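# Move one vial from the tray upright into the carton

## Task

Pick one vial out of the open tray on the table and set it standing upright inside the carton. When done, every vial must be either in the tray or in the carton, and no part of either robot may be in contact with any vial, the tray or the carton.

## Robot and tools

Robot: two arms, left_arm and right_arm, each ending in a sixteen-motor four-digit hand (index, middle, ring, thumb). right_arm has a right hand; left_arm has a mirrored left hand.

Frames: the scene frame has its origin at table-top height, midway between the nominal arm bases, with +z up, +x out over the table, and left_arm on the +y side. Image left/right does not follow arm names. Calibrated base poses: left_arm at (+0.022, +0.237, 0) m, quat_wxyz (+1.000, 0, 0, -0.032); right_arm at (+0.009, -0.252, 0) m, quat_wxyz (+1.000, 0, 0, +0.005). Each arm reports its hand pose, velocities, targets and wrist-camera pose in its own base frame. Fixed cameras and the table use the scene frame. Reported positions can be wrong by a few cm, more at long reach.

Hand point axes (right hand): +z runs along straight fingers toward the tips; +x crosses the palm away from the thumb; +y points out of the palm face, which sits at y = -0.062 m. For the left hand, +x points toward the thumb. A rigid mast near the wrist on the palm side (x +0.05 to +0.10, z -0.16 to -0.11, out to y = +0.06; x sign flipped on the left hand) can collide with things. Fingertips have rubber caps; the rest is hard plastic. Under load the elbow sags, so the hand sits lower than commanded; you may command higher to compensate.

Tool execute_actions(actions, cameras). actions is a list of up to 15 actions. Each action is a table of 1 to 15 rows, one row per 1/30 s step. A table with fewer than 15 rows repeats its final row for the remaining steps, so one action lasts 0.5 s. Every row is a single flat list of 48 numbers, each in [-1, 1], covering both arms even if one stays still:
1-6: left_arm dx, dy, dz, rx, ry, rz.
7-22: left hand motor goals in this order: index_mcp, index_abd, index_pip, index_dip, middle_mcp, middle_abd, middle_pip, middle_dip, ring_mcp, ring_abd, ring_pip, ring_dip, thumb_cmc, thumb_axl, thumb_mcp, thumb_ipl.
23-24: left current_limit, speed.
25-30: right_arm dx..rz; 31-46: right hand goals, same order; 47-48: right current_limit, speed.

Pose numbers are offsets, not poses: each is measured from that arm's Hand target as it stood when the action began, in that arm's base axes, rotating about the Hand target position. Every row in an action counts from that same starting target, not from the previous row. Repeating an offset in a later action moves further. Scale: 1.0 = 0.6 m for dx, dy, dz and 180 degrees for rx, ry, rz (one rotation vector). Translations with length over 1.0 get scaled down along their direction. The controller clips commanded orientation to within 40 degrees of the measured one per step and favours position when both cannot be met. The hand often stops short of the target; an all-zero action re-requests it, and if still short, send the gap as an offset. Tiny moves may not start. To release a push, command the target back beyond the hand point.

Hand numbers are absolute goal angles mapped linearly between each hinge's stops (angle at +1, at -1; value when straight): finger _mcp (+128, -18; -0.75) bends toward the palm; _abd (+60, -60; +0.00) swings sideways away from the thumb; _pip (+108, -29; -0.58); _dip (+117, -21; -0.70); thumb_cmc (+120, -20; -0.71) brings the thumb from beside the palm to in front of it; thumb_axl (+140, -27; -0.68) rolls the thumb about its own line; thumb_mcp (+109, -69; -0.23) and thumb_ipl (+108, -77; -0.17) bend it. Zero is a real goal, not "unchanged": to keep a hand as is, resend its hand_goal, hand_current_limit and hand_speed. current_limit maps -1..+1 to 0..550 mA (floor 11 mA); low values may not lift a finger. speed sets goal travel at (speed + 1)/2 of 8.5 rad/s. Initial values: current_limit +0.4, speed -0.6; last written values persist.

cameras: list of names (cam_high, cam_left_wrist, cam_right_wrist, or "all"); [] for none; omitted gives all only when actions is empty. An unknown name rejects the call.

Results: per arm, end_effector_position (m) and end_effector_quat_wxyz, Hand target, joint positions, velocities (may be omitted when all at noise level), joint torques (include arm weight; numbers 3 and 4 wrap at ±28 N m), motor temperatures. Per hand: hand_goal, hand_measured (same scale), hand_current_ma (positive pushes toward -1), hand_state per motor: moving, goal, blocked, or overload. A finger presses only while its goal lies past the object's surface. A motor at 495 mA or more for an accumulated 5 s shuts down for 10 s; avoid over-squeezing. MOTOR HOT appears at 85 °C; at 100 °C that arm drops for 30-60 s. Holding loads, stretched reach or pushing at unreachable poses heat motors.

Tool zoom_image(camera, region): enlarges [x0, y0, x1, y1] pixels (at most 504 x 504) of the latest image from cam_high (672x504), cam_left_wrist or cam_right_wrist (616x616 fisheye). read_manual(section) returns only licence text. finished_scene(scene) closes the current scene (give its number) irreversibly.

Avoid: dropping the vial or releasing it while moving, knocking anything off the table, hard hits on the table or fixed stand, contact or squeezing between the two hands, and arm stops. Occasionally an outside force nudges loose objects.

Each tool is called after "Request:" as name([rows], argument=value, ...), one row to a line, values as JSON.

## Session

Request:
execute_actions(actions=[])

Request:
zoom_image(camera="cam_high", region=[200, 120, 440, 320])

Scene clock: 0.00 s.
left_arm: end_effector_position=(+0.5732, -0.0068, +0.1914) hand_goal=(-0.754, +0.000, -0.576, -0.696, -0.754, +0.000, -0.576, -0.696, -0.754, +0.000, -0.576, -0.696, -0.714, -0.678, -0.226, -0.168) hand_measured=(-0.754, +0.000, -0.576, -0.696, -0.754, +0.000, -0.576, -0.696, -0.754, +0.000, -0.576, -0.696, -0.714, -0.678, -0.226, -0.168) hand_current_ma=(+0, +0, +0, +0, +0, +0, +0, +0, +0, +0, +0, +0, +0, +0, +0, +0) hand_state=(goal, goal, goal, goal, goal, goal, goal, goal, goal, goal, goal, goal, goal, goal, goal, goal) hand_current_limit=0.40 hand_speed=-0.60 end_effector_quat_wxyz=(-0.123, +0.765, +0.387, +0.500) | right_arm: end_effector_position=(+0.5379, -0.2098, +0.2258) hand_goal=(-0.754, +0.000, -0.576, -0.696, -0.754, +0.000, -0.576, -0.696, -0.754, +0.000, -0.576, -0.696, -0.714, -0.678, -0.226, -0.168) hand_measured=(-0.754, +0.000, -0.576, -0.696, -0.754, +0.000, -0.576, -0.696, -0.754, +0.000, -0.576, -0.696, -0.714, -0.678, -0.226, -0.168) hand_current_ma=(+0, +0, +0, +0, +0, +0, +0, +0, +0, +0, +0, +0, +0, +0, +0, +0) hand_state=(goal, goal, goal, goal, goal, goal, goal, goal, goal, goal, goal, goal, goal, goal, goal, goal) hand_current_limit=0.40 hand_speed=-0.60 end_effector_quat_wxyz=(-0.040, +0.983, -0.176, +0.041)
Joint positions: left_arm=[-0.152 1.428 0.776 -0.032 -0.734 0.844] | right_arm=[-0.255 1.886 1.917 -1.526 -0.086 1.674]
Joint velocities: within noise
Joint torques (N m): no reading
Motor temperatures (°C): left_arm=[23 22 31 19 21 22] | right_arm=[20 19 48 23 21 19]
Heat: left arm: hottest elbow 31 °C; right arm: hottest elbow 48 °C.
Hand target: left_arm +0.5791, -0.0079, +0.1968; -0.120, +0.762, +0.388, +0.504 | right_arm +0.5435, -0.2113, +0.2284; -0.040, +0.983, -0.176, +0.047
camera_calibration:
cam_left_wrist: T_world_to_cam=[[-0.633199, 0.0600915, -0.771653, 0.474009], [-0.751106, 0.192928, 0.631363, 0.272691], [0.186813, 0.979371, -0.0770267, 0.0379052], [0, 0, 0, 1]] pos_world=[0.49788, -0.118217, 0.196523]
cam_right_wrist: T_world_to_cam=[[-0.92886, -0.357929, -0.095429, 0.474931], [-0.311682, 0.615948, 0.723507, 0.0943711], [-0.200185, 0.70178, -0.683689, 0.534312], [0, 0, 0, 1]] pos_world=[0.577519, -0.263105, 0.342347]

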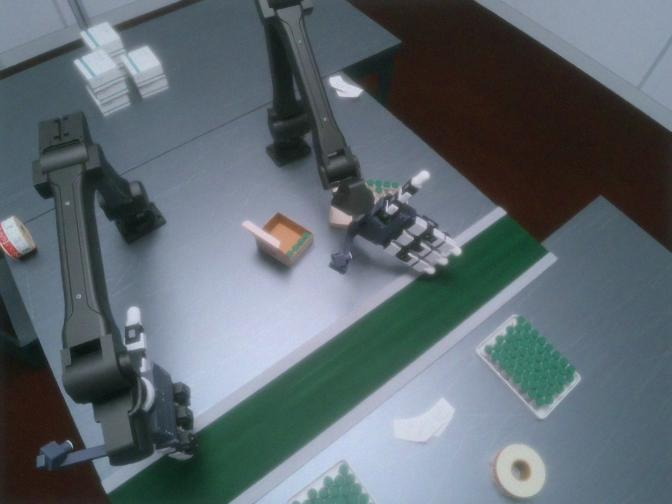

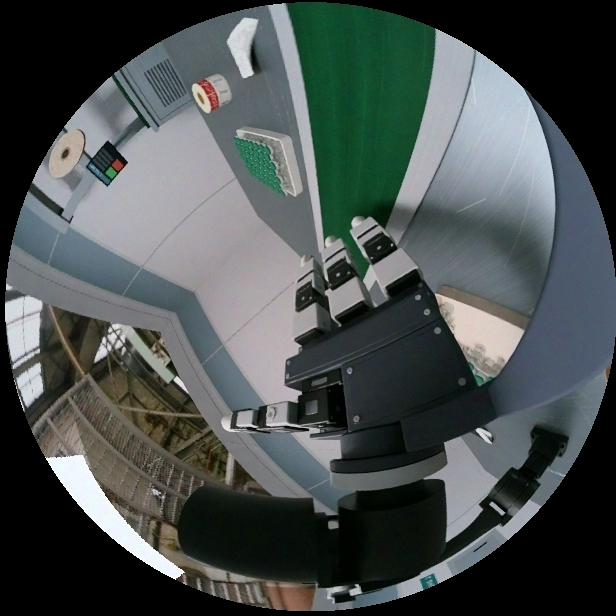

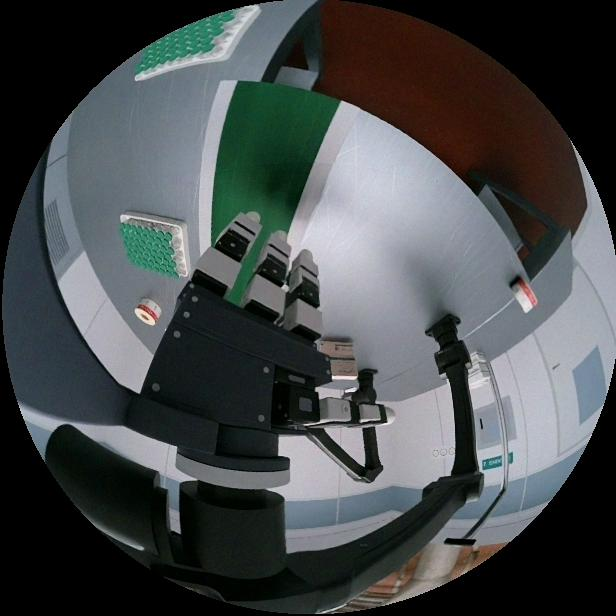

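Scaled by 2.100 from the camera's 672x504 image, which has a finer 960x720 frame.

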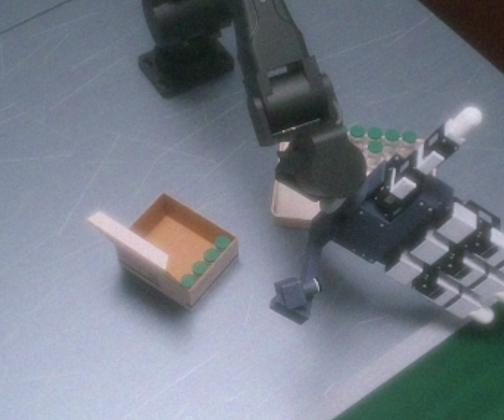

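Request:
execute_actions([
  [[-0.018,0.2007,0.05,0,0,0.0667,-0.754,0,-0.576,-0.696,-0.754,0,-0.576,-0.696,-0.754,0,-0.576,-0.696,-0.714,-0.678,-0.226,-0.168,0.4,-0.6,0,0,0,0,0,0,-0.754,0,-0.576,-0.696,-0.754,0,-0.576,-0.696,-0.754,0,-0.576,-0.696,-0.714,-0.678,-0.226,-0.168,0.4,-0.6]],
  [[-0.0597,0.1928,0.03,0,0,0.0667,-0.754,0,-0.576,-0.696,-0.754,0,-0.576,-0.696,-0.754,0,-0.576,-0.696,-0.714,-0.678,-0.226,-0.168,0.4,-0.6,0,0,0,0,0,0,-0.754,0,-0.576,-0.696,-0.754,0,-0.576,-0.696,-0.754,0,-0.576,-0.696,-0.714,-0.678,-0.226,-0.168,0.4,-0.6]],
  [[-0.0985,0.1762,0.02,0,0,0.0667,-0.754,0,-0.576,-0.696,-0.754,0,-0.576,-0.696,-0.754,0,-0.576,-0.696,-0.714,-0.678,-0.226,-0.168,0.4,-0.6,0,0,0,0,0,0,-0.754,0,-0.576,-0.696,-0.754,0,-0.576,-0.696,-0.754,0,-0.576,-0.696,-0.714,-0.678,-0.226,-0.168,0.4,-0.6]],
], cameras=["all"])

Request:
zoom_image(camera="cam_high", region=[220, 150, 420, 290])

Scene clock: 14.23 s.
left_arm: end_effector_position=(+0.4607, +0.3328, +0.2376) hand_goal=(-0.754, +0.000, -0.576, -0.696, -0.754, +0.000, -0.576, -0.696, -0.754, +0.000, -0.576, -0.696, -0.714, -0.678, -0.226, -0.168) hand_measured=(-0.754, +0.002, -0.576, -0.696, -0.754, +0.002, -0.576, -0.696, -0.754, +0.002, -0.576, -0.696, -0.716, -0.678, -0.226, -0.168) hand_current_ma=(+0, +1, +0, +0, +0, +1, +0, +0, +0, +1, +0, +0, -1, +0, +1, +0) hand_state=(goal, goal, goal, goal, goal, goal, goal, goal, goal, goal, goal, goal, goal, goal, goal, goal) hand_current_limit=0.40 hand_speed=-0.60 end_effector_quat_wxyz=(-0.276, +0.609, +0.606, +0.431) | right_arm: end_effector_position=(+0.5379, -0.2098, +0.2258) hand_goal=(-0.754, +0.000, -0.576, -0.696, -0.754, +0.000, -0.576, -0.696, -0.754, +0.000, -0.576, -0.696, -0.714, -0.678, -0.226, -0.168) hand_measured=(-0.754, +0.000, -0.576, -0.696, -0.754, +0.000, -0.576, -0.696, -0.754, +0.000, -0.576, -0.696, -0.714, -0.678, -0.224, -0.168) hand_current_ma=(+0, +0, +0, +0, +0, +0, +0, +0, +0, +0, +0, +0, +0, +0, +1, +0) hand_state=(goal, goal, goal, goal, goal, goal, goal, goal, goal, goal, goal, goal, goal, goal, goal, goal) hand_current_limit=0.40 hand_speed=-0.60 end_effector_quat_wxyz=(-0.040, +0.983, -0.176, +0.041)
Joint positions: left_arm=[0.484 1.335 0.839 -0.202 -0.737 0.844] | right_arm=[-0.255 1.886 1.917 -1.526 -0.086 1.674]
Joint torques (N m): left_arm=[-2.02 -9 13.22 1.14 -0.51 -0.14] | right_arm=[-2.14 -18.67 9.31 0.42 -0.11 -0.07]
Heat: left arm: hottest elbow 34 °C; right arm: hottest elbow 50 °C.
Hand target: left_arm +0.4735, +0.3339, +0.2569; -0.270, +0.605, +0.604, +0.443 | right_arm +0.5435, -0.2113, +0.2284; -0.040, +0.983, -0.176, +0.047
Off the commanded pose: left_arm 0.023 m, 2 deg | right_arm 0.006 m, 1 deg.
camera_calibration:
cam_left_wrist: T_world_to_cam=[[-0.555013, -0.332644, -0.762436, 0.510523], [-0.709724, -0.28871, 0.642603, 0.232107], [-0.433881, 0.897772, -0.0758477, 0.0426875], [0, 0, 0, 1]] pos_world=[0.4666, 0.198511, 0.243326]
cam_right_wrist: T_world_to_cam=[[-0.92886, -0.357929, -0.095429, 0.474931], [-0.311682, 0.615948, 0.723507, 0.0943711], [-0.200185, 0.70178, -0.683689, 0.534312], [0, 0, 0, 1]] pos_world=[0.577519, -0.263105, 0.342347]

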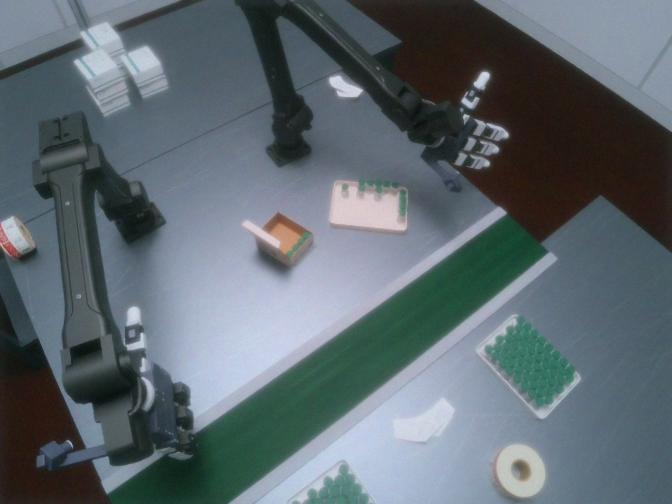

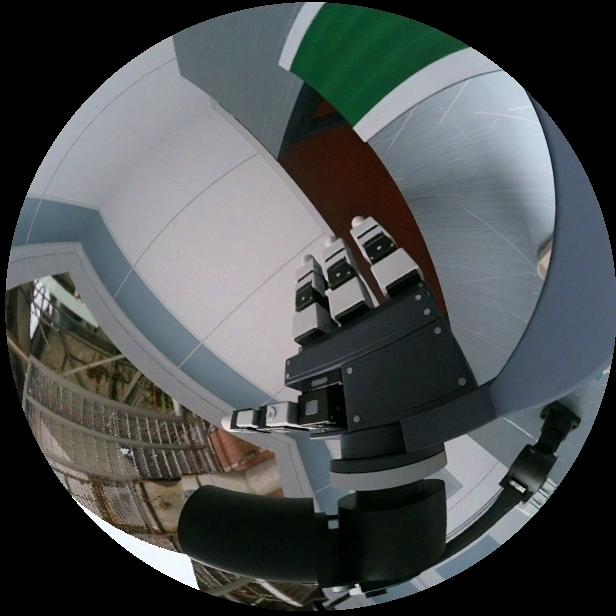

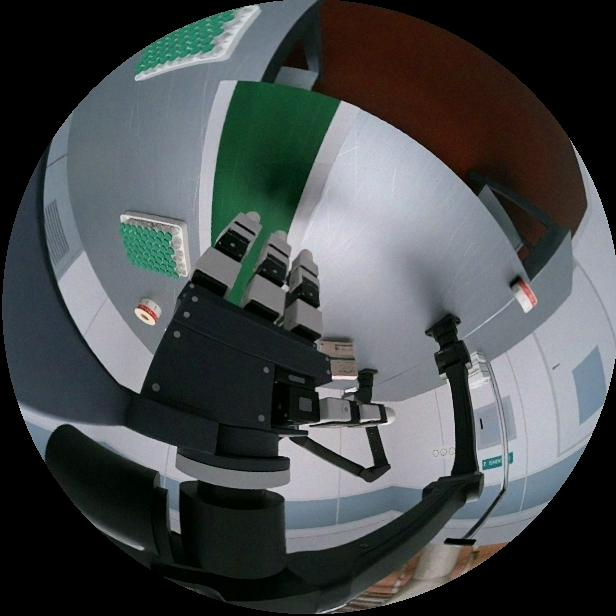

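Scaled by 2.520 from the camera's 672x504 image, which has a finer 960x720 frame.

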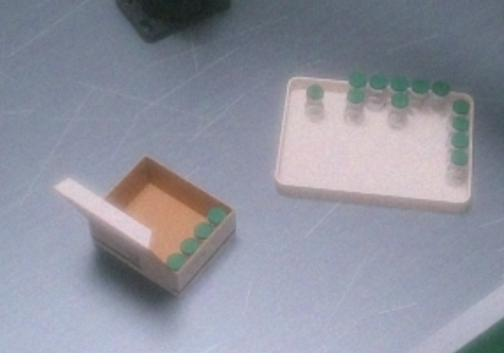

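Request:
execute_actions([
  [[-0.031,-0.0447,0.02,-0.0701,-0.0152,0.0516,-0.753,-0.08,-0.577,-0.696,-0.753,0.08,-0.577,-0.696,0.479,0,0.956,-0.696,-0.714,-0.678,-0.226,-0.168,0.4,-0.6,0,0,0,0,0,0,-0.754,0,-0.576,-0.696,-0.754,0,-0.576,-0.696,-0.754,0,-0.576,-0.696,-0.714,-0.678,-0.226,-0.168,0.4,-0.6]],
  [[-0.031,-0.0447,0.02,-0.0701,-0.0152,0.0516,-0.753,-0.08,-0.577,-0.696,-0.753,0.08,-0.577,-0.696,0.479,0,0.956,-0.696,-0.714,-0.678,-0.226,-0.168,0.4,-0.6,0,0,0,0,0,0,-0.754,0,-0.576,-0.696,-0.754,0,-0.576,-0.696,-0.754,0,-0.576,-0.696,-0.714,-0.678,-0.226,-0.168,0.4,-0.6]],
  [[-0.031,-0.0447,0,-0.0701,-0.0152,0.0516,-0.753,-0.08,-0.577,-0.696,-0.753,0.08,-0.577,-0.696,0.479,0,0.956,-0.696,-0.714,-0.678,-0.226,-0.168,0.4,-0.6,0,0,0,0,0,0,-0.754,0,-0.576,-0.696,-0.754,0,-0.576,-0.696,-0.754,0,-0.576,-0.696,-0.714,-0.678,-0.226,-0.168,0.4,-0.6]],
  [[-0.031,-0.0447,0,-0.0701,-0.0152,0.0516,-0.753,-0.08,-0.577,-0.696,-0.753,0.08,-0.577,-0.696,0.479,0,0.956,-0.696,-0.714,-0.678,-0.226,-0.168,0.4,-0.6,0,0,0,0,0,0,-0.754,0,-0.576,-0.696,-0.754,0,-0.576,-0.696,-0.754,0,-0.576,-0.696,-0.714,-0.678,-0.226,-0.168,0.4,-0.6]],
  [[-0.031,-0.0447,-0.02,-0.0701,-0.0152,0.0516,-0.753,-0.08,-0.577,-0.696,-0.753,0.08,-0.577,-0.696,0.479,0,0.956,-0.696,-0.714,-0.678,-0.226,-0.168,0.4,-0.6,0,0,0,0,0,0,-0.754,0,-0.576,-0.696,-0.754,0,-0.576,-0.696,-0.754,0,-0.576,-0.696,-0.714,-0.678,-0.226,-0.168,0.4,-0.6]],
], cameras=["cam_left_wrist","cam_high"])

Scene clock: 305.70 s.
left_arm: end_effector_position=(+0.3738, +0.1922, +0.2562) hand_goal=(-0.754, -0.080, -0.578, -0.696, -0.754, +0.080, -0.578, -0.696, +0.478, +0.000, +0.956, -0.696, -0.714, -0.678, -0.226, -0.168) hand_measured=(-0.754, -0.076, -0.576, -0.696, -0.754, +0.080, -0.576, -0.696, +0.466, +0.002, +0.954, -0.696, -0.716, -0.678, -0.224, -0.168) hand_current_ma=(+1, +2, +1, +0, +0, +0, +1, +0, -20, +1, -1, +0, -1, +0, +4, +0) hand_state=(goal, goal, goal, goal, goal, goal, goal, goal, goal, goal, goal, goal, goal, goal, goal, goal) hand_current_limit=0.40 hand_speed=-0.60 end_effector_quat_wxyz=(-0.007, +0.340, +0.940, -0.005) | right_arm: end_effector_position=(+0.5379, -0.2098, +0.2258) hand_goal=(-0.754, +0.000, -0.576, -0.696, -0.754, +0.000, -0.576, -0.696, -0.754, +0.000, -0.576, -0.696, -0.714, -0.678, -0.226, -0.168) hand_measured=(-0.754, +0.000, -0.576, -0.696, -0.754, +0.000, -0.576, -0.696, -0.754, +0.000, -0.576, -0.696, -0.714, -0.678, -0.224, -0.168) hand_current_ma=(+0, +0, +0, +0, +0, +0, +0, +0, +0, +0, +0, +0, +0, +0, +1, +0) hand_state=(goal, goal, goal, goal, goal, goal, goal, goal, goal, goal, goal, goal, goal, goal, goal, goal) hand_current_limit=0.40 hand_speed=-0.60 end_effector_quat_wxyz=(-0.040, +0.983, -0.176, +0.041)
Joint positions: left_arm=[0.323 1.278 1.257 -1.567 0 -0.554] | right_arm=[-0.255 1.886 1.917 -1.526 -0.086 1.674]
Joint torques (N m): left_arm=[-0.5 -6.53 13.07 -0.34 -0.04 -0.24] | right_arm=[-2.2 -18.67 9.32 0.43 -0.11 -0.07]
Motor temperatures (°C): left_arm=[23 25 53 19 22 22] | right_arm=[20 25 60 22 21 19]
Heat: left arm: hottest elbow 53 °C; right arm: hottest elbow 60 °C.
Hand target: left_arm +0.3805, +0.1999, +0.2689; +0.001, +0.328, +0.945, -0.001 | right_arm +0.5435, -0.2113, +0.2284; -0.040, +0.983, -0.176, +0.047
Off the commanded pose: left_arm 0.016 m, 2 deg | right_arm 0.006 m, 1 deg.
camera_calibration:
cam_left_wrist: T_world_to_cam=[[0.173084, -0.984452, 0.0299347, 0.0798221], [-0.706238, -0.10287, 0.700461, 0.0659956], [-0.68649, -0.14238, -0.713063, 0.590229], [0, 0, 0, 1]] pos_world=[0.437979, 0.169407, 0.372254]
Images, in order (width x height): cam_high 672x504, cam_left_wrist 616x616.

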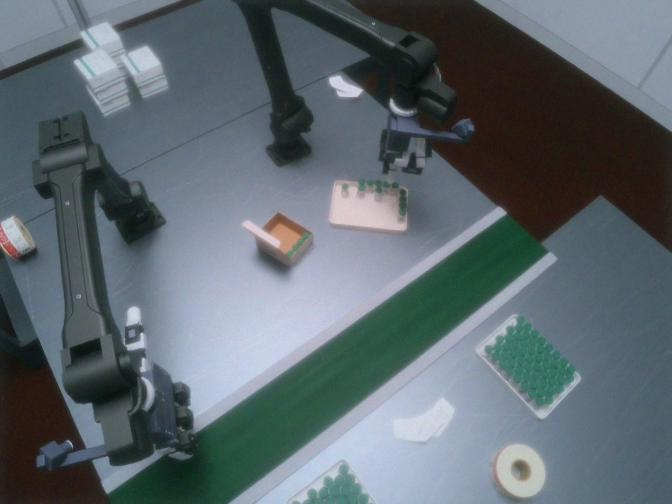

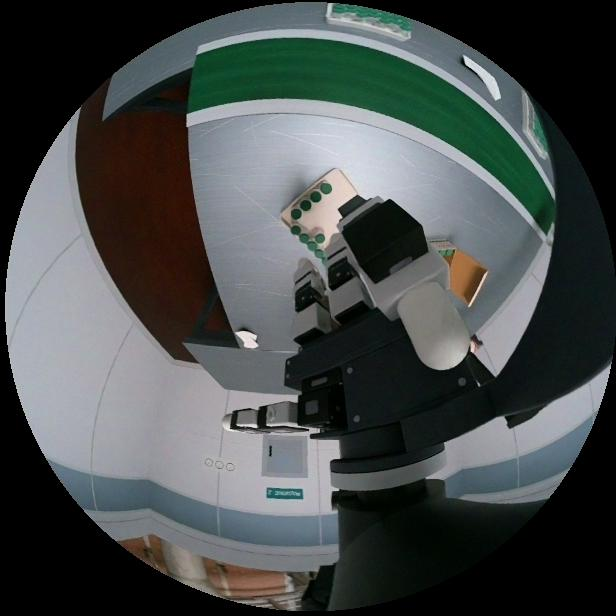

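Request:
execute_actions([
  [[-0.06,-0.06,-0.02,0,0,0,-0.753,-0.08,-0.577,-0.696,-0.753,0.08,-0.577,-0.696,0.479,0,0.956,-0.696,-0.714,-0.678,-0.226,-0.168,0.4,-0.6,0,0,0,0,0,0,-0.754,0,-0.576,-0.696,-0.754,0,-0.576,-0.696,-0.754,0,-0.576,-0.696,-0.714,-0.678,-0.226,-0.168,0.4,-0.6]],
  [[-0.06,-0.06,-0.03,0,0,0,-0.753,-0.08,-0.577,-0.696,-0.753,0.08,-0.577,-0.696,0.479,0,0.956,-0.696,-0.714,-0.678,-0.226,-0.168,0.4,-0.6,0,0,0,0,0,0,-0.754,0,-0.576,-0.696,-0.754,0,-0.576,-0.696,-0.754,0,-0.576,-0.696,-0.714,-0.678,-0.226,-0.168,0.4,-0.6]],
  [[-0.035,-0.035,-0.03,0,0,0,-0.753,-0.08,-0.577,-0.696,-0.753,0.08,-0.577,-0.696,0.479,0,0.956,-0.696,-0.714,-0.678,-0.226,-0.168,0.4,-0.6,0,0,0,0,0,0,-0.754,0,-0.576,-0.696,-0.754,0,-0.576,-0.696,-0.754,0,-0.576,-0.696,-0.714,-0.678,-0.226,-0.168,0.4,-0.6]],
], cameras=["cam_left_wrist","cam_high"])

Request:
zoom_image(camera="cam_high", region=[290, 120, 430, 260])

Request:
zoom_image(camera="cam_left_wrist", region=[200, 120, 440, 360])

Scene clock: 324.80 s.
left_arm: end_effector_position=(+0.2870, +0.1089, +0.2198) hand_goal=(-0.754, -0.080, -0.578, -0.696, -0.754, +0.080, -0.578, -0.696, +0.478, +0.000, +0.956, -0.696, -0.714, -0.678, -0.226, -0.168) hand_measured=(-0.752, -0.078, -0.576, -0.696, -0.752, +0.080, -0.576, -0.696, +0.466, +0.002, +0.954, -0.696, -0.714, -0.678, -0.222, -0.168) hand_current_ma=(+2, +2, +1, +0, +1, +0, +1, +0, -20, +1, -1, +0, +0, +0, +4, +0) hand_state=(goal, goal, goal, goal, goal, goal, goal, goal, goal, goal, goal, goal, goal, goal, goal, goal) hand_current_limit=0.40 hand_speed=-0.60 end_effector_quat_wxyz=(-0.006, +0.330, +0.944, -0.005) | right_arm: end_effector_position=(+0.5379, -0.2098, +0.2258) hand_goal=(-0.754, +0.000, -0.576, -0.696, -0.754, +0.000, -0.576, -0.696, -0.754, +0.000, -0.576, -0.696, -0.714, -0.678, -0.226, -0.168) hand_measured=(-0.754, +0.000, -0.576, -0.696, -0.754, +0.000, -0.576, -0.696, -0.754, +0.000, -0.576, -0.696, -0.714, -0.678, -0.224, -0.168) hand_current_ma=(+0, +0, +0, +0, +0, +0, +0, +0, +0, +0, +0, +0, +0, +0, +1, +0) hand_state=(goal, goal, goal, goal, goal, goal, goal, goal, goal, goal, goal, goal, goal, goal, goal, goal) hand_current_limit=0.40 hand_speed=-0.60 end_effector_quat_wxyz=(-0.040, +0.983, -0.176, +0.041)
Joint positions: left_arm=[0.117 1.004 0.956 -1.539 0.005 -0.782] | right_arm=[-0.255 1.886 1.917 -1.526 -0.086 1.674]
Joint torques (N m): left_arm=[-1.67 -4.07 8.94 0.61 -0.2 -0.21] | right_arm=[-2.2 -18.67 9.29 0.42 -0.11 -0.07]
Motor temperatures (°C): left_arm=[23 25 49 19 22 22] | right_arm=[20 25 60 22 21 19]
Heat: left arm: hottest elbow 49 °C; right arm: hottest elbow 60 °C.
Hand target: left_arm +0.2874, +0.1068, +0.2210; +0.001, +0.328, +0.945, -0.001 | right_arm +0.5435, -0.2113, +0.2284; -0.040, +0.983, -0.176, +0.047
Off the commanded pose: left_arm 0.002 m, 1 deg | right_arm 0.006 m, 1 deg.
camera_calibration:
cam_left_wrist: T_world_to_cam=[[0.19451, -0.980408, 0.0310921, 0.0070506], [-0.704486, -0.117571, 0.699912, 0.0229344], [-0.682543, -0.158043, -0.713552, 0.493483], [0, 0, 0, 1]] pos_world=[0.351609, 0.0876006, 0.335855]
Images, in order (width x height): cam_high 672x504, cam_left_wrist 616x616.

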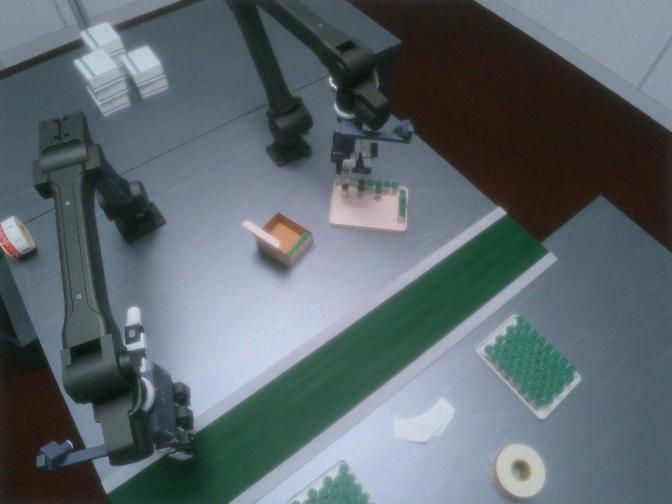

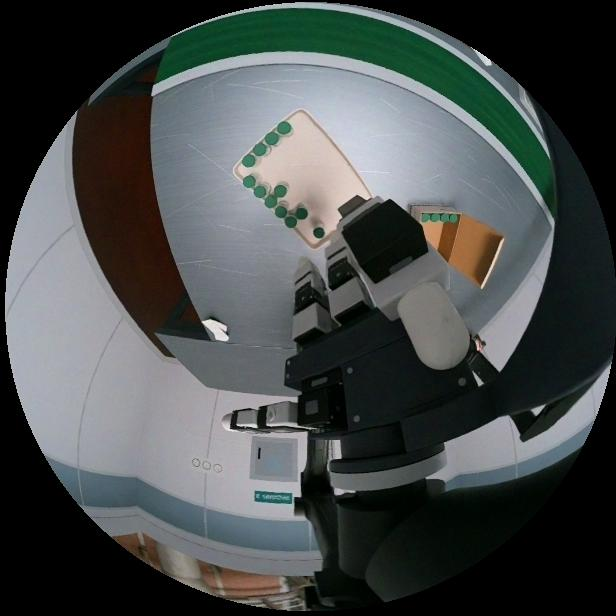

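Scaled by 3.600 from the camera's 672x504 image, which has a finer 960x720 frame.

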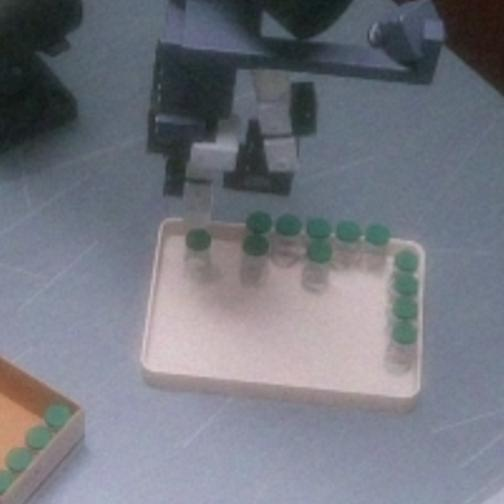

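Scaled by 2.100 from the camera's 616x616 image, which has a finer 880x880 frame.

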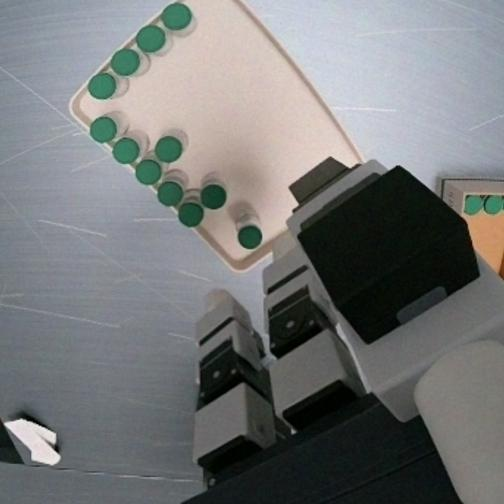

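Request:
execute_actions([
  [[0,-0.002,-0.05,0,0,0,-0.753,-0.08,-0.577,-0.696,-0.753,0.08,-0.577,-0.696,0.479,0,0.956,-0.696,-0.714,-0.678,-0.226,-0.168,0.4,-0.6,0,0,0,0,0,0,-0.754,0,-0.576,-0.696,-0.754,0,-0.576,-0.696,-0.754,0,-0.576,-0.696,-0.714,-0.678,-0.226,-0.168,0.4,-0.6]],
], cameras=["cam_left_wrist","cam_high"])

Request:
zoom_image(camera="cam_high", region=[300, 130, 400, 230])

Request:
zoom_image(camera="cam_left_wrist", region=[240, 160, 400, 320])

Scene clock: 375.93 s.
left_arm: end_effector_position=(+0.2856, +0.1077, +0.1917) hand_goal=(-0.754, -0.080, -0.578, -0.696, -0.754, +0.080, -0.578, -0.696, +0.478, +0.000, +0.956, -0.696, -0.714, -0.678, -0.226, -0.168) hand_measured=(-0.752, -0.078, -0.576, -0.696, -0.752, +0.080, -0.576, -0.696, +0.466, +0.002, +0.954, -0.696, -0.714, -0.678, -0.222, -0.168) hand_current_ma=(+2, +2, +1, +0, +1, +0, +1, +0, -20, +1, -1, +0, +0, +0, +4, +0) hand_state=(goal, goal, goal, goal, goal, goal, goal, goal, goal, goal, goal, goal, goal, goal, goal, goal) hand_current_limit=0.40 hand_speed=-0.60 end_effector_quat_wxyz=(-0.003, +0.329, +0.944, -0.004) | right_arm: end_effector_position=(+0.5379, -0.2098, +0.2258) hand_goal=(-0.754, +0.000, -0.576, -0.696, -0.754, +0.000, -0.576, -0.696, -0.754, +0.000, -0.576, -0.696, -0.714, -0.678, -0.226, -0.168) hand_measured=(-0.754, +0.000, -0.576, -0.696, -0.754, +0.000, -0.576, -0.696, -0.754, +0.000, -0.576, -0.696, -0.714, -0.678, -0.224, -0.168) hand_current_ma=(+0, +0, +0, +0, +0, +0, +0, +0, +0, +0, +0, +0, +0, +0, +1, +0) hand_state=(goal, goal, goal, goal, goal, goal, goal, goal, goal, goal, goal, goal, goal, goal, goal, goal) hand_current_limit=0.40 hand_speed=-0.60 end_effector_quat_wxyz=(-0.040, +0.983, -0.176, +0.041)
Joint positions: left_arm=[0.112 1.001 0.88 -1.458 0.004 -0.787] | right_arm=[-0.255 1.886 1.917 -1.526 -0.086 1.674]
Joint torques (N m): left_arm=[-2.43 -3.49 9.02 0.34 -0.22 -0.24] | right_arm=[-2.26 -18.67 9.31 0.43 -0.11 -0.07]
Motor temperatures (°C): left_arm=[23 24 45 19 21 22] | right_arm=[20 25 60 22 21 19]
Heat: left arm: hottest elbow 45 °C; right arm: hottest elbow 60 °C.
Hand target: left_arm +0.2875, +0.1056, +0.1909; +0.001, +0.328, +0.945, -0.001 | right_arm +0.5435, -0.2113, +0.2284; -0.040, +0.983, -0.176, +0.047
Off the commanded pose: left_arm 0.003 m, 1 deg | right_arm 0.006 m, 1 deg.
camera_calibration:
cam_left_wrist: T_world_to_cam=[[0.195391, -0.980226, 0.0313061, 0.00678941], [-0.709558, -0.119258, 0.694482, 0.044094], [-0.677015, -0.157909, -0.718829, 0.471721], [0, 0, 0, 1]] pos_world=[0.349323, 0.0864025, 0.308252]
Images, in order (width x height): cam_high 672x504, cam_left_wrist 616x616.

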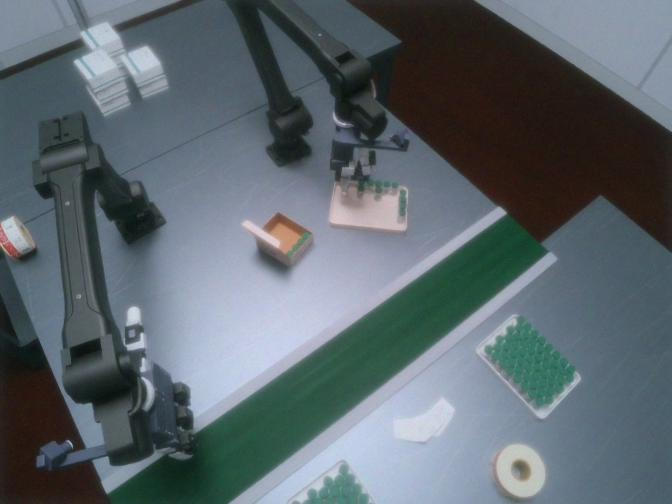

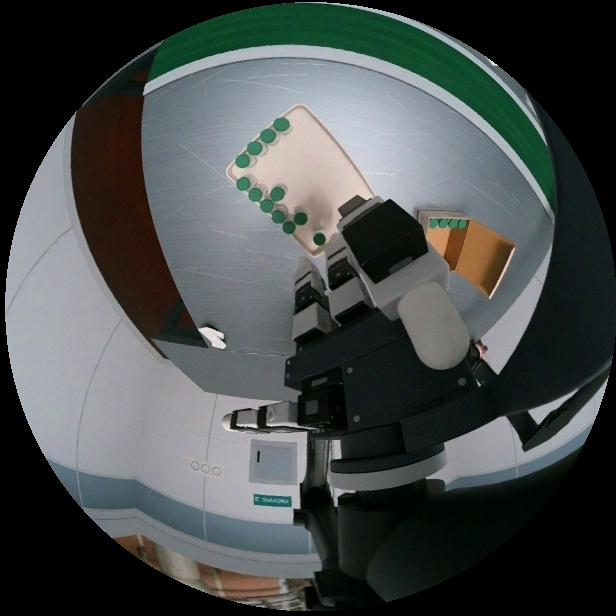

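Scaled by 5.040 from the camera's 672x504 image, which has a finer 960x720 frame.

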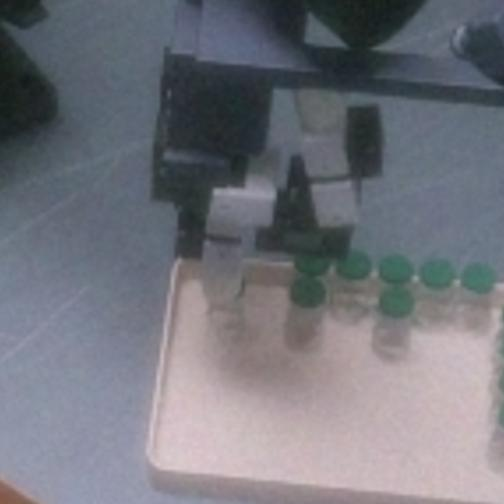

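Scaled by 3.150 from the camera's 616x616 image, which has a finer 880x880 frame.

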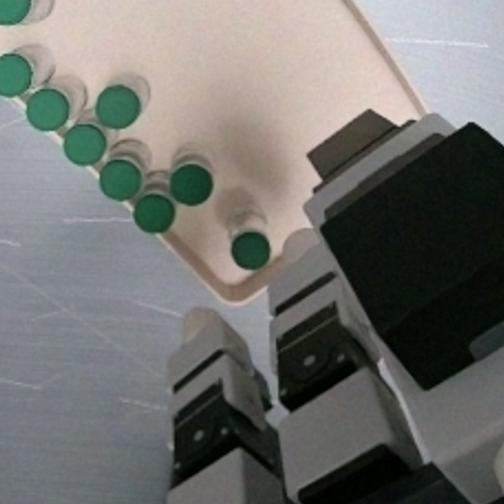

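Request:
execute_actions([
  [[0.004,0.001,-0.045,0,0,0,-0.753,-0.08,-0.577,-0.696,-0.753,0.08,-0.577,-0.696,0.479,0,0.956,-0.696,-0.714,-0.678,-0.226,-0.168,0.4,-0.6,0,0,0,0,0,0,-0.754,0,-0.576,-0.696,-0.754,0,-0.576,-0.696,-0.754,0,-0.576,-0.696,-0.714,-0.678,-0.226,-0.168,0.4,-0.6]],
], cameras=["cam_left_wrist","cam_high"])

Request:
zoom_image(camera="cam_high", region=[300, 130, 400, 230])

Request:
zoom_image(camera="cam_left_wrist", region=[240, 160, 400, 320])

Scene clock: 413.07 s.
left_arm: end_effector_position=(+0.2874, +0.1080, +0.1700) hand_goal=(-0.754, -0.080, -0.578, -0.696, -0.754, +0.080, -0.578, -0.696, +0.478, +0.000, +0.956, -0.696, -0.714, -0.678, -0.226, -0.168) hand_measured=(-0.752, -0.078, -0.576, -0.696, -0.752, +0.080, -0.576, -0.696, +0.466, +0.002, +0.954, -0.696, -0.714, -0.678, -0.222, -0.168) hand_current_ma=(+2, +2, +1, +0, +1, +0, +1, +0, -20, +1, -1, +0, +0, +0, +4, +0) hand_state=(goal, goal, goal, goal, goal, goal, goal, goal, goal, goal, goal, goal, goal, goal, goal, goal) hand_current_limit=0.40 hand_speed=-0.60 end_effector_quat_wxyz=(+0.006, +0.329, +0.944, +0.001) | right_arm: end_effector_position=(+0.5379, -0.2098, +0.2258) hand_goal=(-0.754, +0.000, -0.576, -0.696, -0.754, +0.000, -0.576, -0.696, -0.754, +0.000, -0.576, -0.696, -0.714, -0.678, -0.226, -0.168) hand_measured=(-0.754, +0.000, -0.576, -0.696, -0.754, +0.000, -0.576, -0.696, -0.754, +0.000, -0.576, -0.696, -0.714, -0.678, -0.224, -0.168) hand_current_ma=(+0, +0, +0, +0, +0, +0, +0, +0, +0, +0, +0, +0, +0, +0, +1, +0) hand_state=(goal, goal, goal, goal, goal, goal, goal, goal, goal, goal, goal, goal, goal, goal, goal, goal) hand_current_limit=0.40 hand_speed=-0.60 end_effector_quat_wxyz=(-0.040, +0.983, -0.176, +0.041)
Joint positions: left_arm=[0.112 1.003 0.821 -1.378 0.004 -0.788] | right_arm=[-0.255 1.886 1.917 -1.526 -0.086 1.674]
Joint torques (N m): left_arm=[-2.14 -1.26 8.96 0.75 -0.23 -0.19] | right_arm=[-2.2 -18.67 9.31 0.42 -0.11 -0.07]
Motor temperatures (°C): left_arm=[23 23 41 19 21 22] | right_arm=[20 25 60 22 21 19]
Heat: left arm: hottest elbow 41 °C; right arm: hottest elbow 60 °C.
Hand target: left_arm +0.2898, +0.1062, +0.1640; +0.001, +0.328, +0.945, -0.001 | right_arm +0.5435, -0.2113, +0.2284; -0.040, +0.983, -0.176, +0.047
Off the commanded pose: left_arm 0.007 m, 1 deg | right_arm 0.006 m, 1 deg.
camera_calibration:
cam_left_wrist: T_world_to_cam=[[0.195189, -0.980224, 0.0325858, 0.00722886], [-0.722574, -0.121259, 0.680575, 0.0667187], [-0.663165, -0.156386, -0.731953, 0.455477], [0, 0, 0, 1]] pos_world=[0.348855, 0.0864065, 0.287745]
Images, in order (width x height): cam_high 672x504, cam_left_wrist 616x616.

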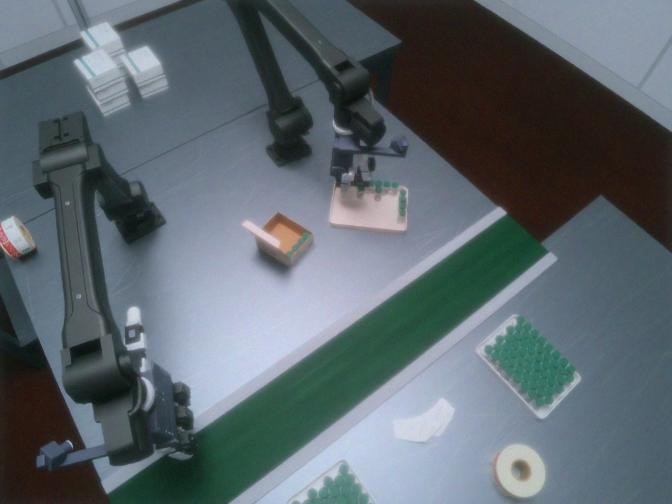

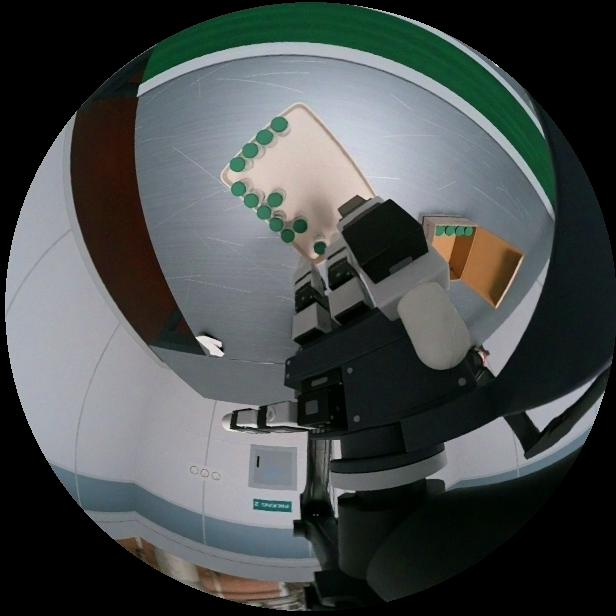

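Scaled by 5.040 from the camera's 672x504 image, which has a finer 960x720 frame.

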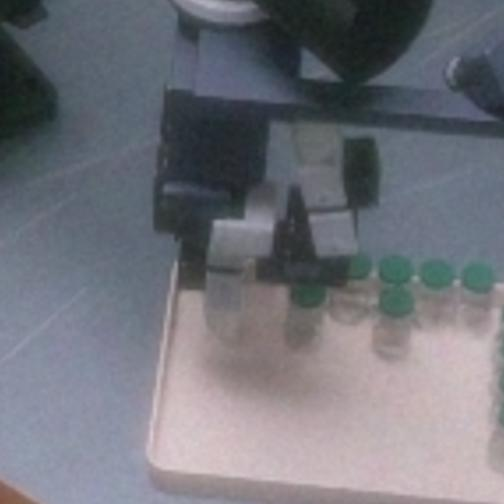

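Scaled by 3.150 from the camera's 616x616 image, which has a finer 880x880 frame.

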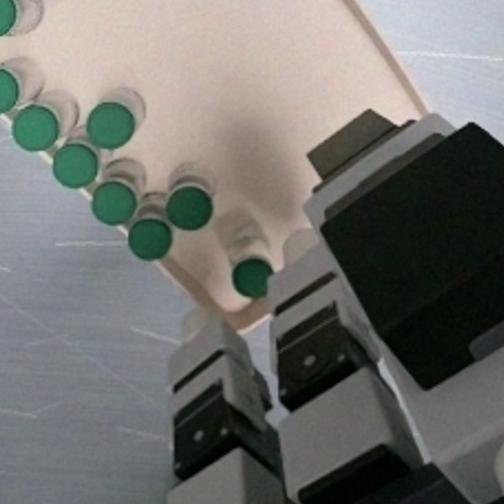

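Request:
execute_actions([
  [[0,0,-0.018,0,0,0,-0.753,-0.08,-0.577,-0.696,-0.753,0.08,-0.577,-0.696,0.479,0,0.956,-0.696,-0.714,-0.678,-0.226,-0.168,0.4,-0.6,0,0,0,0,0,0,-0.754,0,-0.576,-0.696,-0.754,0,-0.576,-0.696,-0.754,0,-0.576,-0.696,-0.714,-0.678,-0.226,-0.168,0.4,-0.6]],
  [[0,0,-0.017,0,0,0,-0.753,-0.08,-0.577,-0.696,-0.753,0.08,-0.577,-0.696,0.479,0,0.956,-0.696,-0.714,-0.678,-0.226,-0.168,0.4,-0.6,0,0,0,0,0,0,-0.754,0,-0.576,-0.696,-0.754,0,-0.576,-0.696,-0.754,0,-0.576,-0.696,-0.714,-0.678,-0.226,-0.168,0.4,-0.6]],
], cameras=["cam_left_wrist","cam_high"])

Request:
zoom_image(camera="cam_high", region=[300, 130, 400, 230])

Request:
zoom_image(camera="cam_left_wrist", region=[240, 160, 400, 320])

Scene clock: 441.17 s.
left_arm: end_effector_position=(+0.2881, +0.1081, +0.1491) hand_goal=(-0.754, -0.080, -0.578, -0.696, -0.754, +0.080, -0.578, -0.696, +0.478, +0.000, +0.956, -0.696, -0.714, -0.678, -0.226, -0.168) hand_measured=(-0.752, -0.078, -0.576, -0.696, -0.752, +0.080, -0.576, -0.696, +0.466, +0.002, +0.954, -0.696, -0.714, -0.678, -0.222, -0.168) hand_current_ma=(+2, +2, +1, +0, +1, +0, +1, +0, -20, +1, -1, +0, +0, +0, +4, +0) hand_state=(goal, goal, goal, goal, goal, goal, goal, goal, goal, goal, goal, goal, goal, goal, goal, goal) hand_current_limit=0.40 hand_speed=-0.60 end_effector_quat_wxyz=(+0.006, +0.329, +0.944, +0.001) | right_arm: end_effector_position=(+0.5379, -0.2098, +0.2258) hand_goal=(-0.754, +0.000, -0.576, -0.696, -0.754, +0.000, -0.576, -0.696, -0.754, +0.000, -0.576, -0.696, -0.714, -0.678, -0.226, -0.168) hand_measured=(-0.754, +0.000, -0.576, -0.696, -0.754, +0.000, -0.576, -0.696, -0.754, +0.000, -0.576, -0.696, -0.714, -0.678, -0.224, -0.168) hand_current_ma=(+0, +0, +0, +0, +0, +0, +0, +0, +0, +0, +0, +0, +0, +0, +1, +0) hand_state=(goal, goal, goal, goal, goal, goal, goal, goal, goal, goal, goal, goal, goal, goal, goal, goal) hand_current_limit=0.40 hand_speed=-0.60 end_effector_quat_wxyz=(-0.040, +0.983, -0.176, +0.041)
Joint positions: left_arm=[0.112 1.019 0.775 -1.316 0.004 -0.788] | right_arm=[-0.255 1.886 1.917 -1.526 -0.086 1.674]
Joint torques (N m): left_arm=[-2.08 -1.96 8.75 0.62 -0.23 -0.23] | right_arm=[-2.14 -18.61 9.31 0.43 -0.11 -0.07]
Motor temperatures (°C): left_arm=[23 23 42 19 21 22] | right_arm=[20 25 60 22 21 19]
Heat: left arm: hottest elbow 42 °C; right arm: hottest elbow 60 °C.
Hand target: left_arm +0.2897, +0.1062, +0.1429; +0.001, +0.328, +0.945, -0.001 | right_arm +0.5435, -0.2113, +0.2284; -0.040, +0.983, -0.176, +0.047
Off the commanded pose: left_arm 0.007 m, 1 deg | right_arm 0.006 m, 1 deg.
camera_calibration:
cam_left_wrist: T_world_to_cam=[[0.195189, -0.980224, 0.0325858, 0.00787129], [-0.722574, -0.121259, 0.680575, 0.0814606], [-0.663165, -0.156386, -0.731953, 0.440659], [0, 0, 0, 1]] pos_world=[0.349555, 0.0865065, 0.266845]
Images, in order (width x height): cam_high 672x504, cam_left_wrist 616x616.

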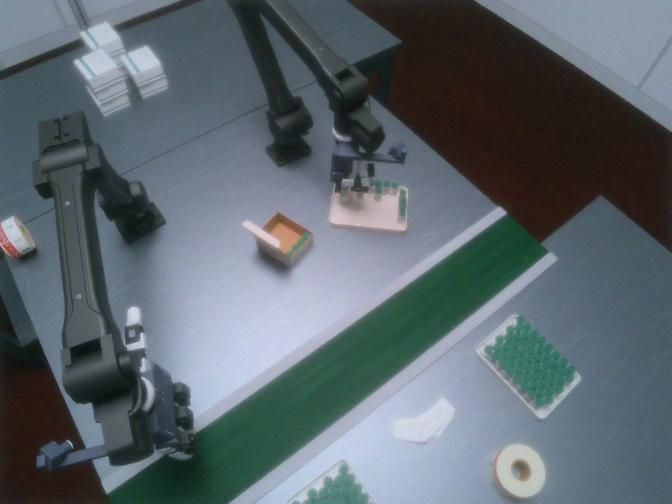

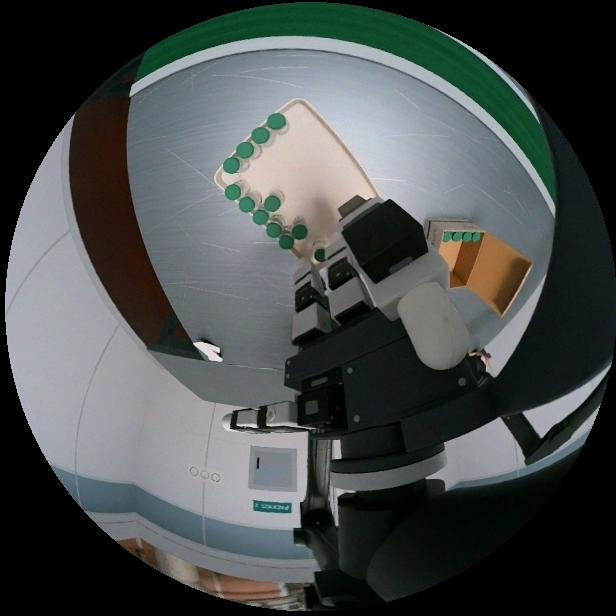

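Scaled by 5.040 from the camera's 672x504 image, which has a finer 960x720 frame.

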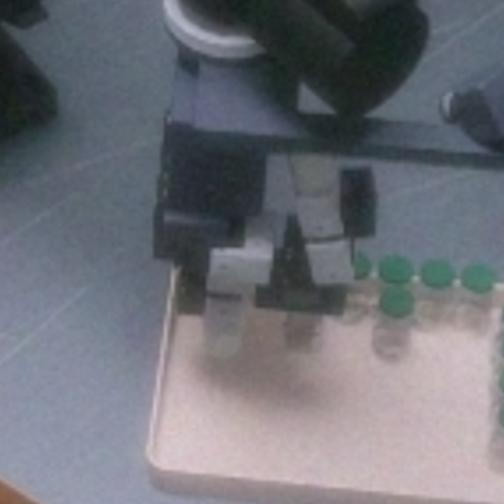

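Scaled by 3.150 from the camera's 616x616 image, which has a finer 880x880 frame.

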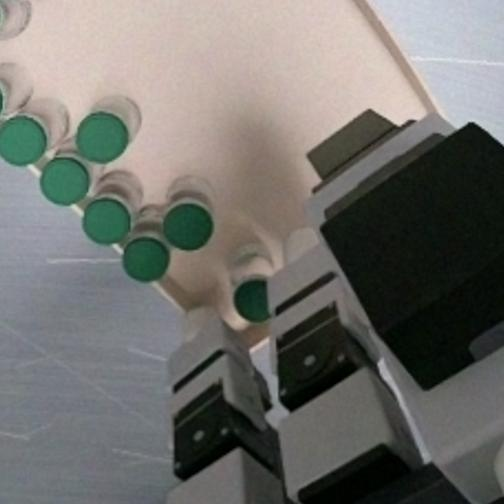

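Request:
execute_actions([
  [[0,0,0,0,0,0,-0.753,0.0,-0.577,-0.696,-0.753,0.0,-0.577,-0.696,0.479,0,0.956,-0.696,-0.714,-0.678,-0.226,-0.168,0.4,-0.85,0,0,0,0,0,0,-0.754,0,-0.576,-0.696,-0.754,0,-0.576,-0.696,-0.754,0,-0.576,-0.696,-0.714,-0.678,-0.226,-0.168,0.4,-0.6]],
  [[0,0,0,0,0,0,-0.753,0.06,-0.577,-0.696,-0.753,-0.06,-0.577,-0.696,0.479,0,0.956,-0.696,-0.714,-0.678,-0.226,-0.168,0.4,-0.9,0,0,0,0,0,0,-0.754,0,-0.576,-0.696,-0.754,0,-0.576,-0.696,-0.754,0,-0.576,-0.696,-0.714,-0.678,-0.226,-0.168,0.4,-0.6]],
], cameras=["cam_left_wrist","cam_high"])

Request:
zoom_image(camera="cam_high", region=[300, 130, 400, 230])

Request:
zoom_image(camera="cam_left_wrist", region=[240, 160, 400, 320])

Scene clock: 457.80 s.
left_arm: end_effector_position=(+0.2881, +0.1081, +0.1491) hand_goal=(-0.754, +0.060, -0.578, -0.696, -0.754, -0.060, -0.578, -0.696, +0.478, +0.000, +0.956, -0.696, -0.714, -0.678, -0.226, -0.168) hand_measured=(-0.752, +0.026, -0.576, -0.696, -0.752, -0.024, -0.576, -0.696, +0.466, +0.002, +0.954, -0.696, -0.714, -0.678, -0.222, -0.168) hand_current_ma=(+2, -62, +1, +0, +1, +66, +1, +0, -20, +1, -1, +0, +0, +0, +4, +0) hand_state=(goal, blocked, goal, goal, goal, blocked, goal, goal, goal, goal, goal, goal, goal, goal, goal, goal) hand_current_limit=0.40 hand_speed=-0.90 end_effector_quat_wxyz=(+0.006, +0.329, +0.944, +0.001) | right_arm: end_effector_position=(+0.5379, -0.2098, +0.2258) hand_goal=(-0.754, +0.000, -0.576, -0.696, -0.754, +0.000, -0.576, -0.696, -0.754, +0.000, -0.576, -0.696, -0.714, -0.678, -0.226, -0.168) hand_measured=(-0.754, +0.000, -0.576, -0.696, -0.754, +0.000, -0.576, -0.696, -0.754, +0.000, -0.576, -0.696, -0.714, -0.678, -0.224, -0.168) hand_current_ma=(+0, +0, +0, +0, +0, +0, +0, +0, +0, +0, +0, +0, +0, +0, +1, +0) hand_state=(goal, goal, goal, goal, goal, goal, goal, goal, goal, goal, goal, goal, goal, goal, goal, goal) hand_current_limit=0.40 hand_speed=-0.60 end_effector_quat_wxyz=(-0.040, +0.983, -0.176, +0.041)
Joint positions: left_arm=[0.112 1.019 0.775 -1.316 0.004 -0.788] | right_arm=[-0.255 1.886 1.917 -1.526 -0.086 1.674]
Joint torques (N m): left_arm=[-2.02 -1.85 8.76 0.73 -0.25 -0.23] | right_arm=[-2.14 -18.67 9.31 0.42 -0.11 -0.07]
Motor temperatures (°C): left_arm=[23 23 41 19 21 22] | right_arm=[20 25 60 22 21 19]
Heat: left arm: hottest elbow 41 °C; right arm: hottest elbow 60 °C.
Hand target: left_arm +0.2897, +0.1062, +0.1429; +0.001, +0.328, +0.945, -0.001 | right_arm +0.5435, -0.2113, +0.2284; -0.040, +0.983, -0.176, +0.047
Off the commanded pose: left_arm 0.007 m, 1 deg | right_arm 0.006 m, 1 deg.
camera_calibration:
cam_left_wrist: T_world_to_cam=[[0.195189, -0.980224, 0.0325858, 0.00787129], [-0.722574, -0.121259, 0.680575, 0.0814606], [-0.663165, -0.156386, -0.731953, 0.440659], [0, 0, 0, 1]] pos_world=[0.349555, 0.0865065, 0.266845]
Images, in order (width x height): cam_high 672x504, cam_left_wrist 616x616.

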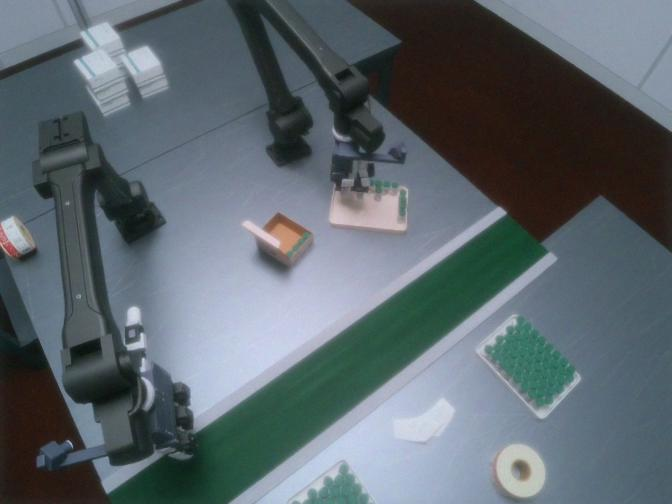

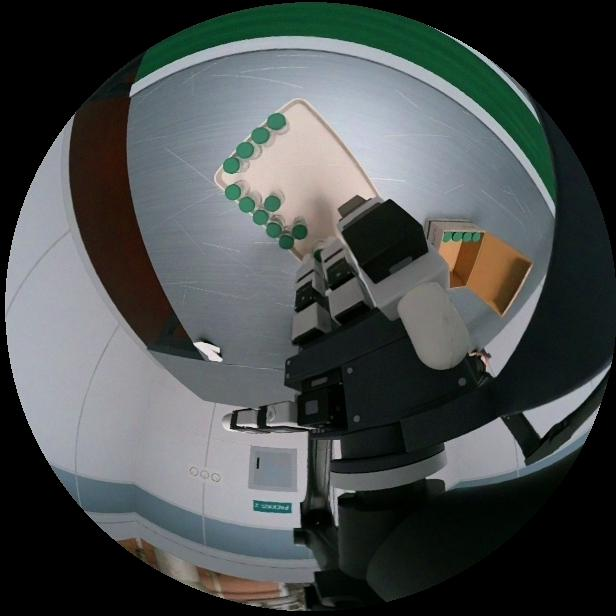

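Scaled by 5.040 from the camera's 672x504 image, which has a finer 960x720 frame.

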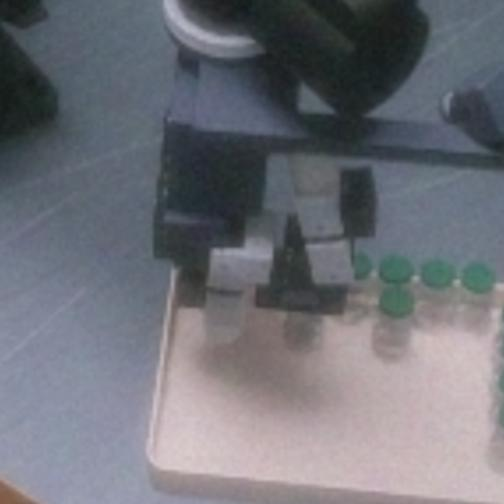

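Scaled by 3.150 from the camera's 616x616 image, which has a finer 880x880 frame.

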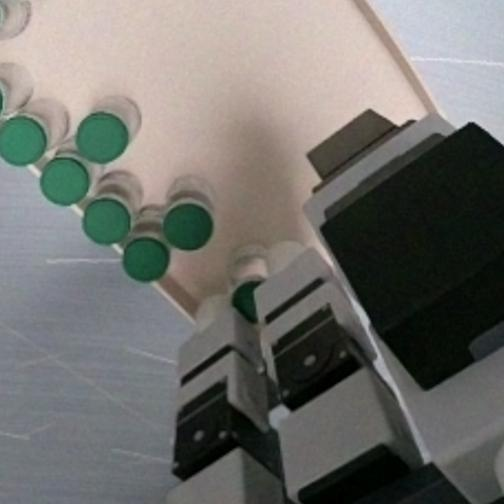

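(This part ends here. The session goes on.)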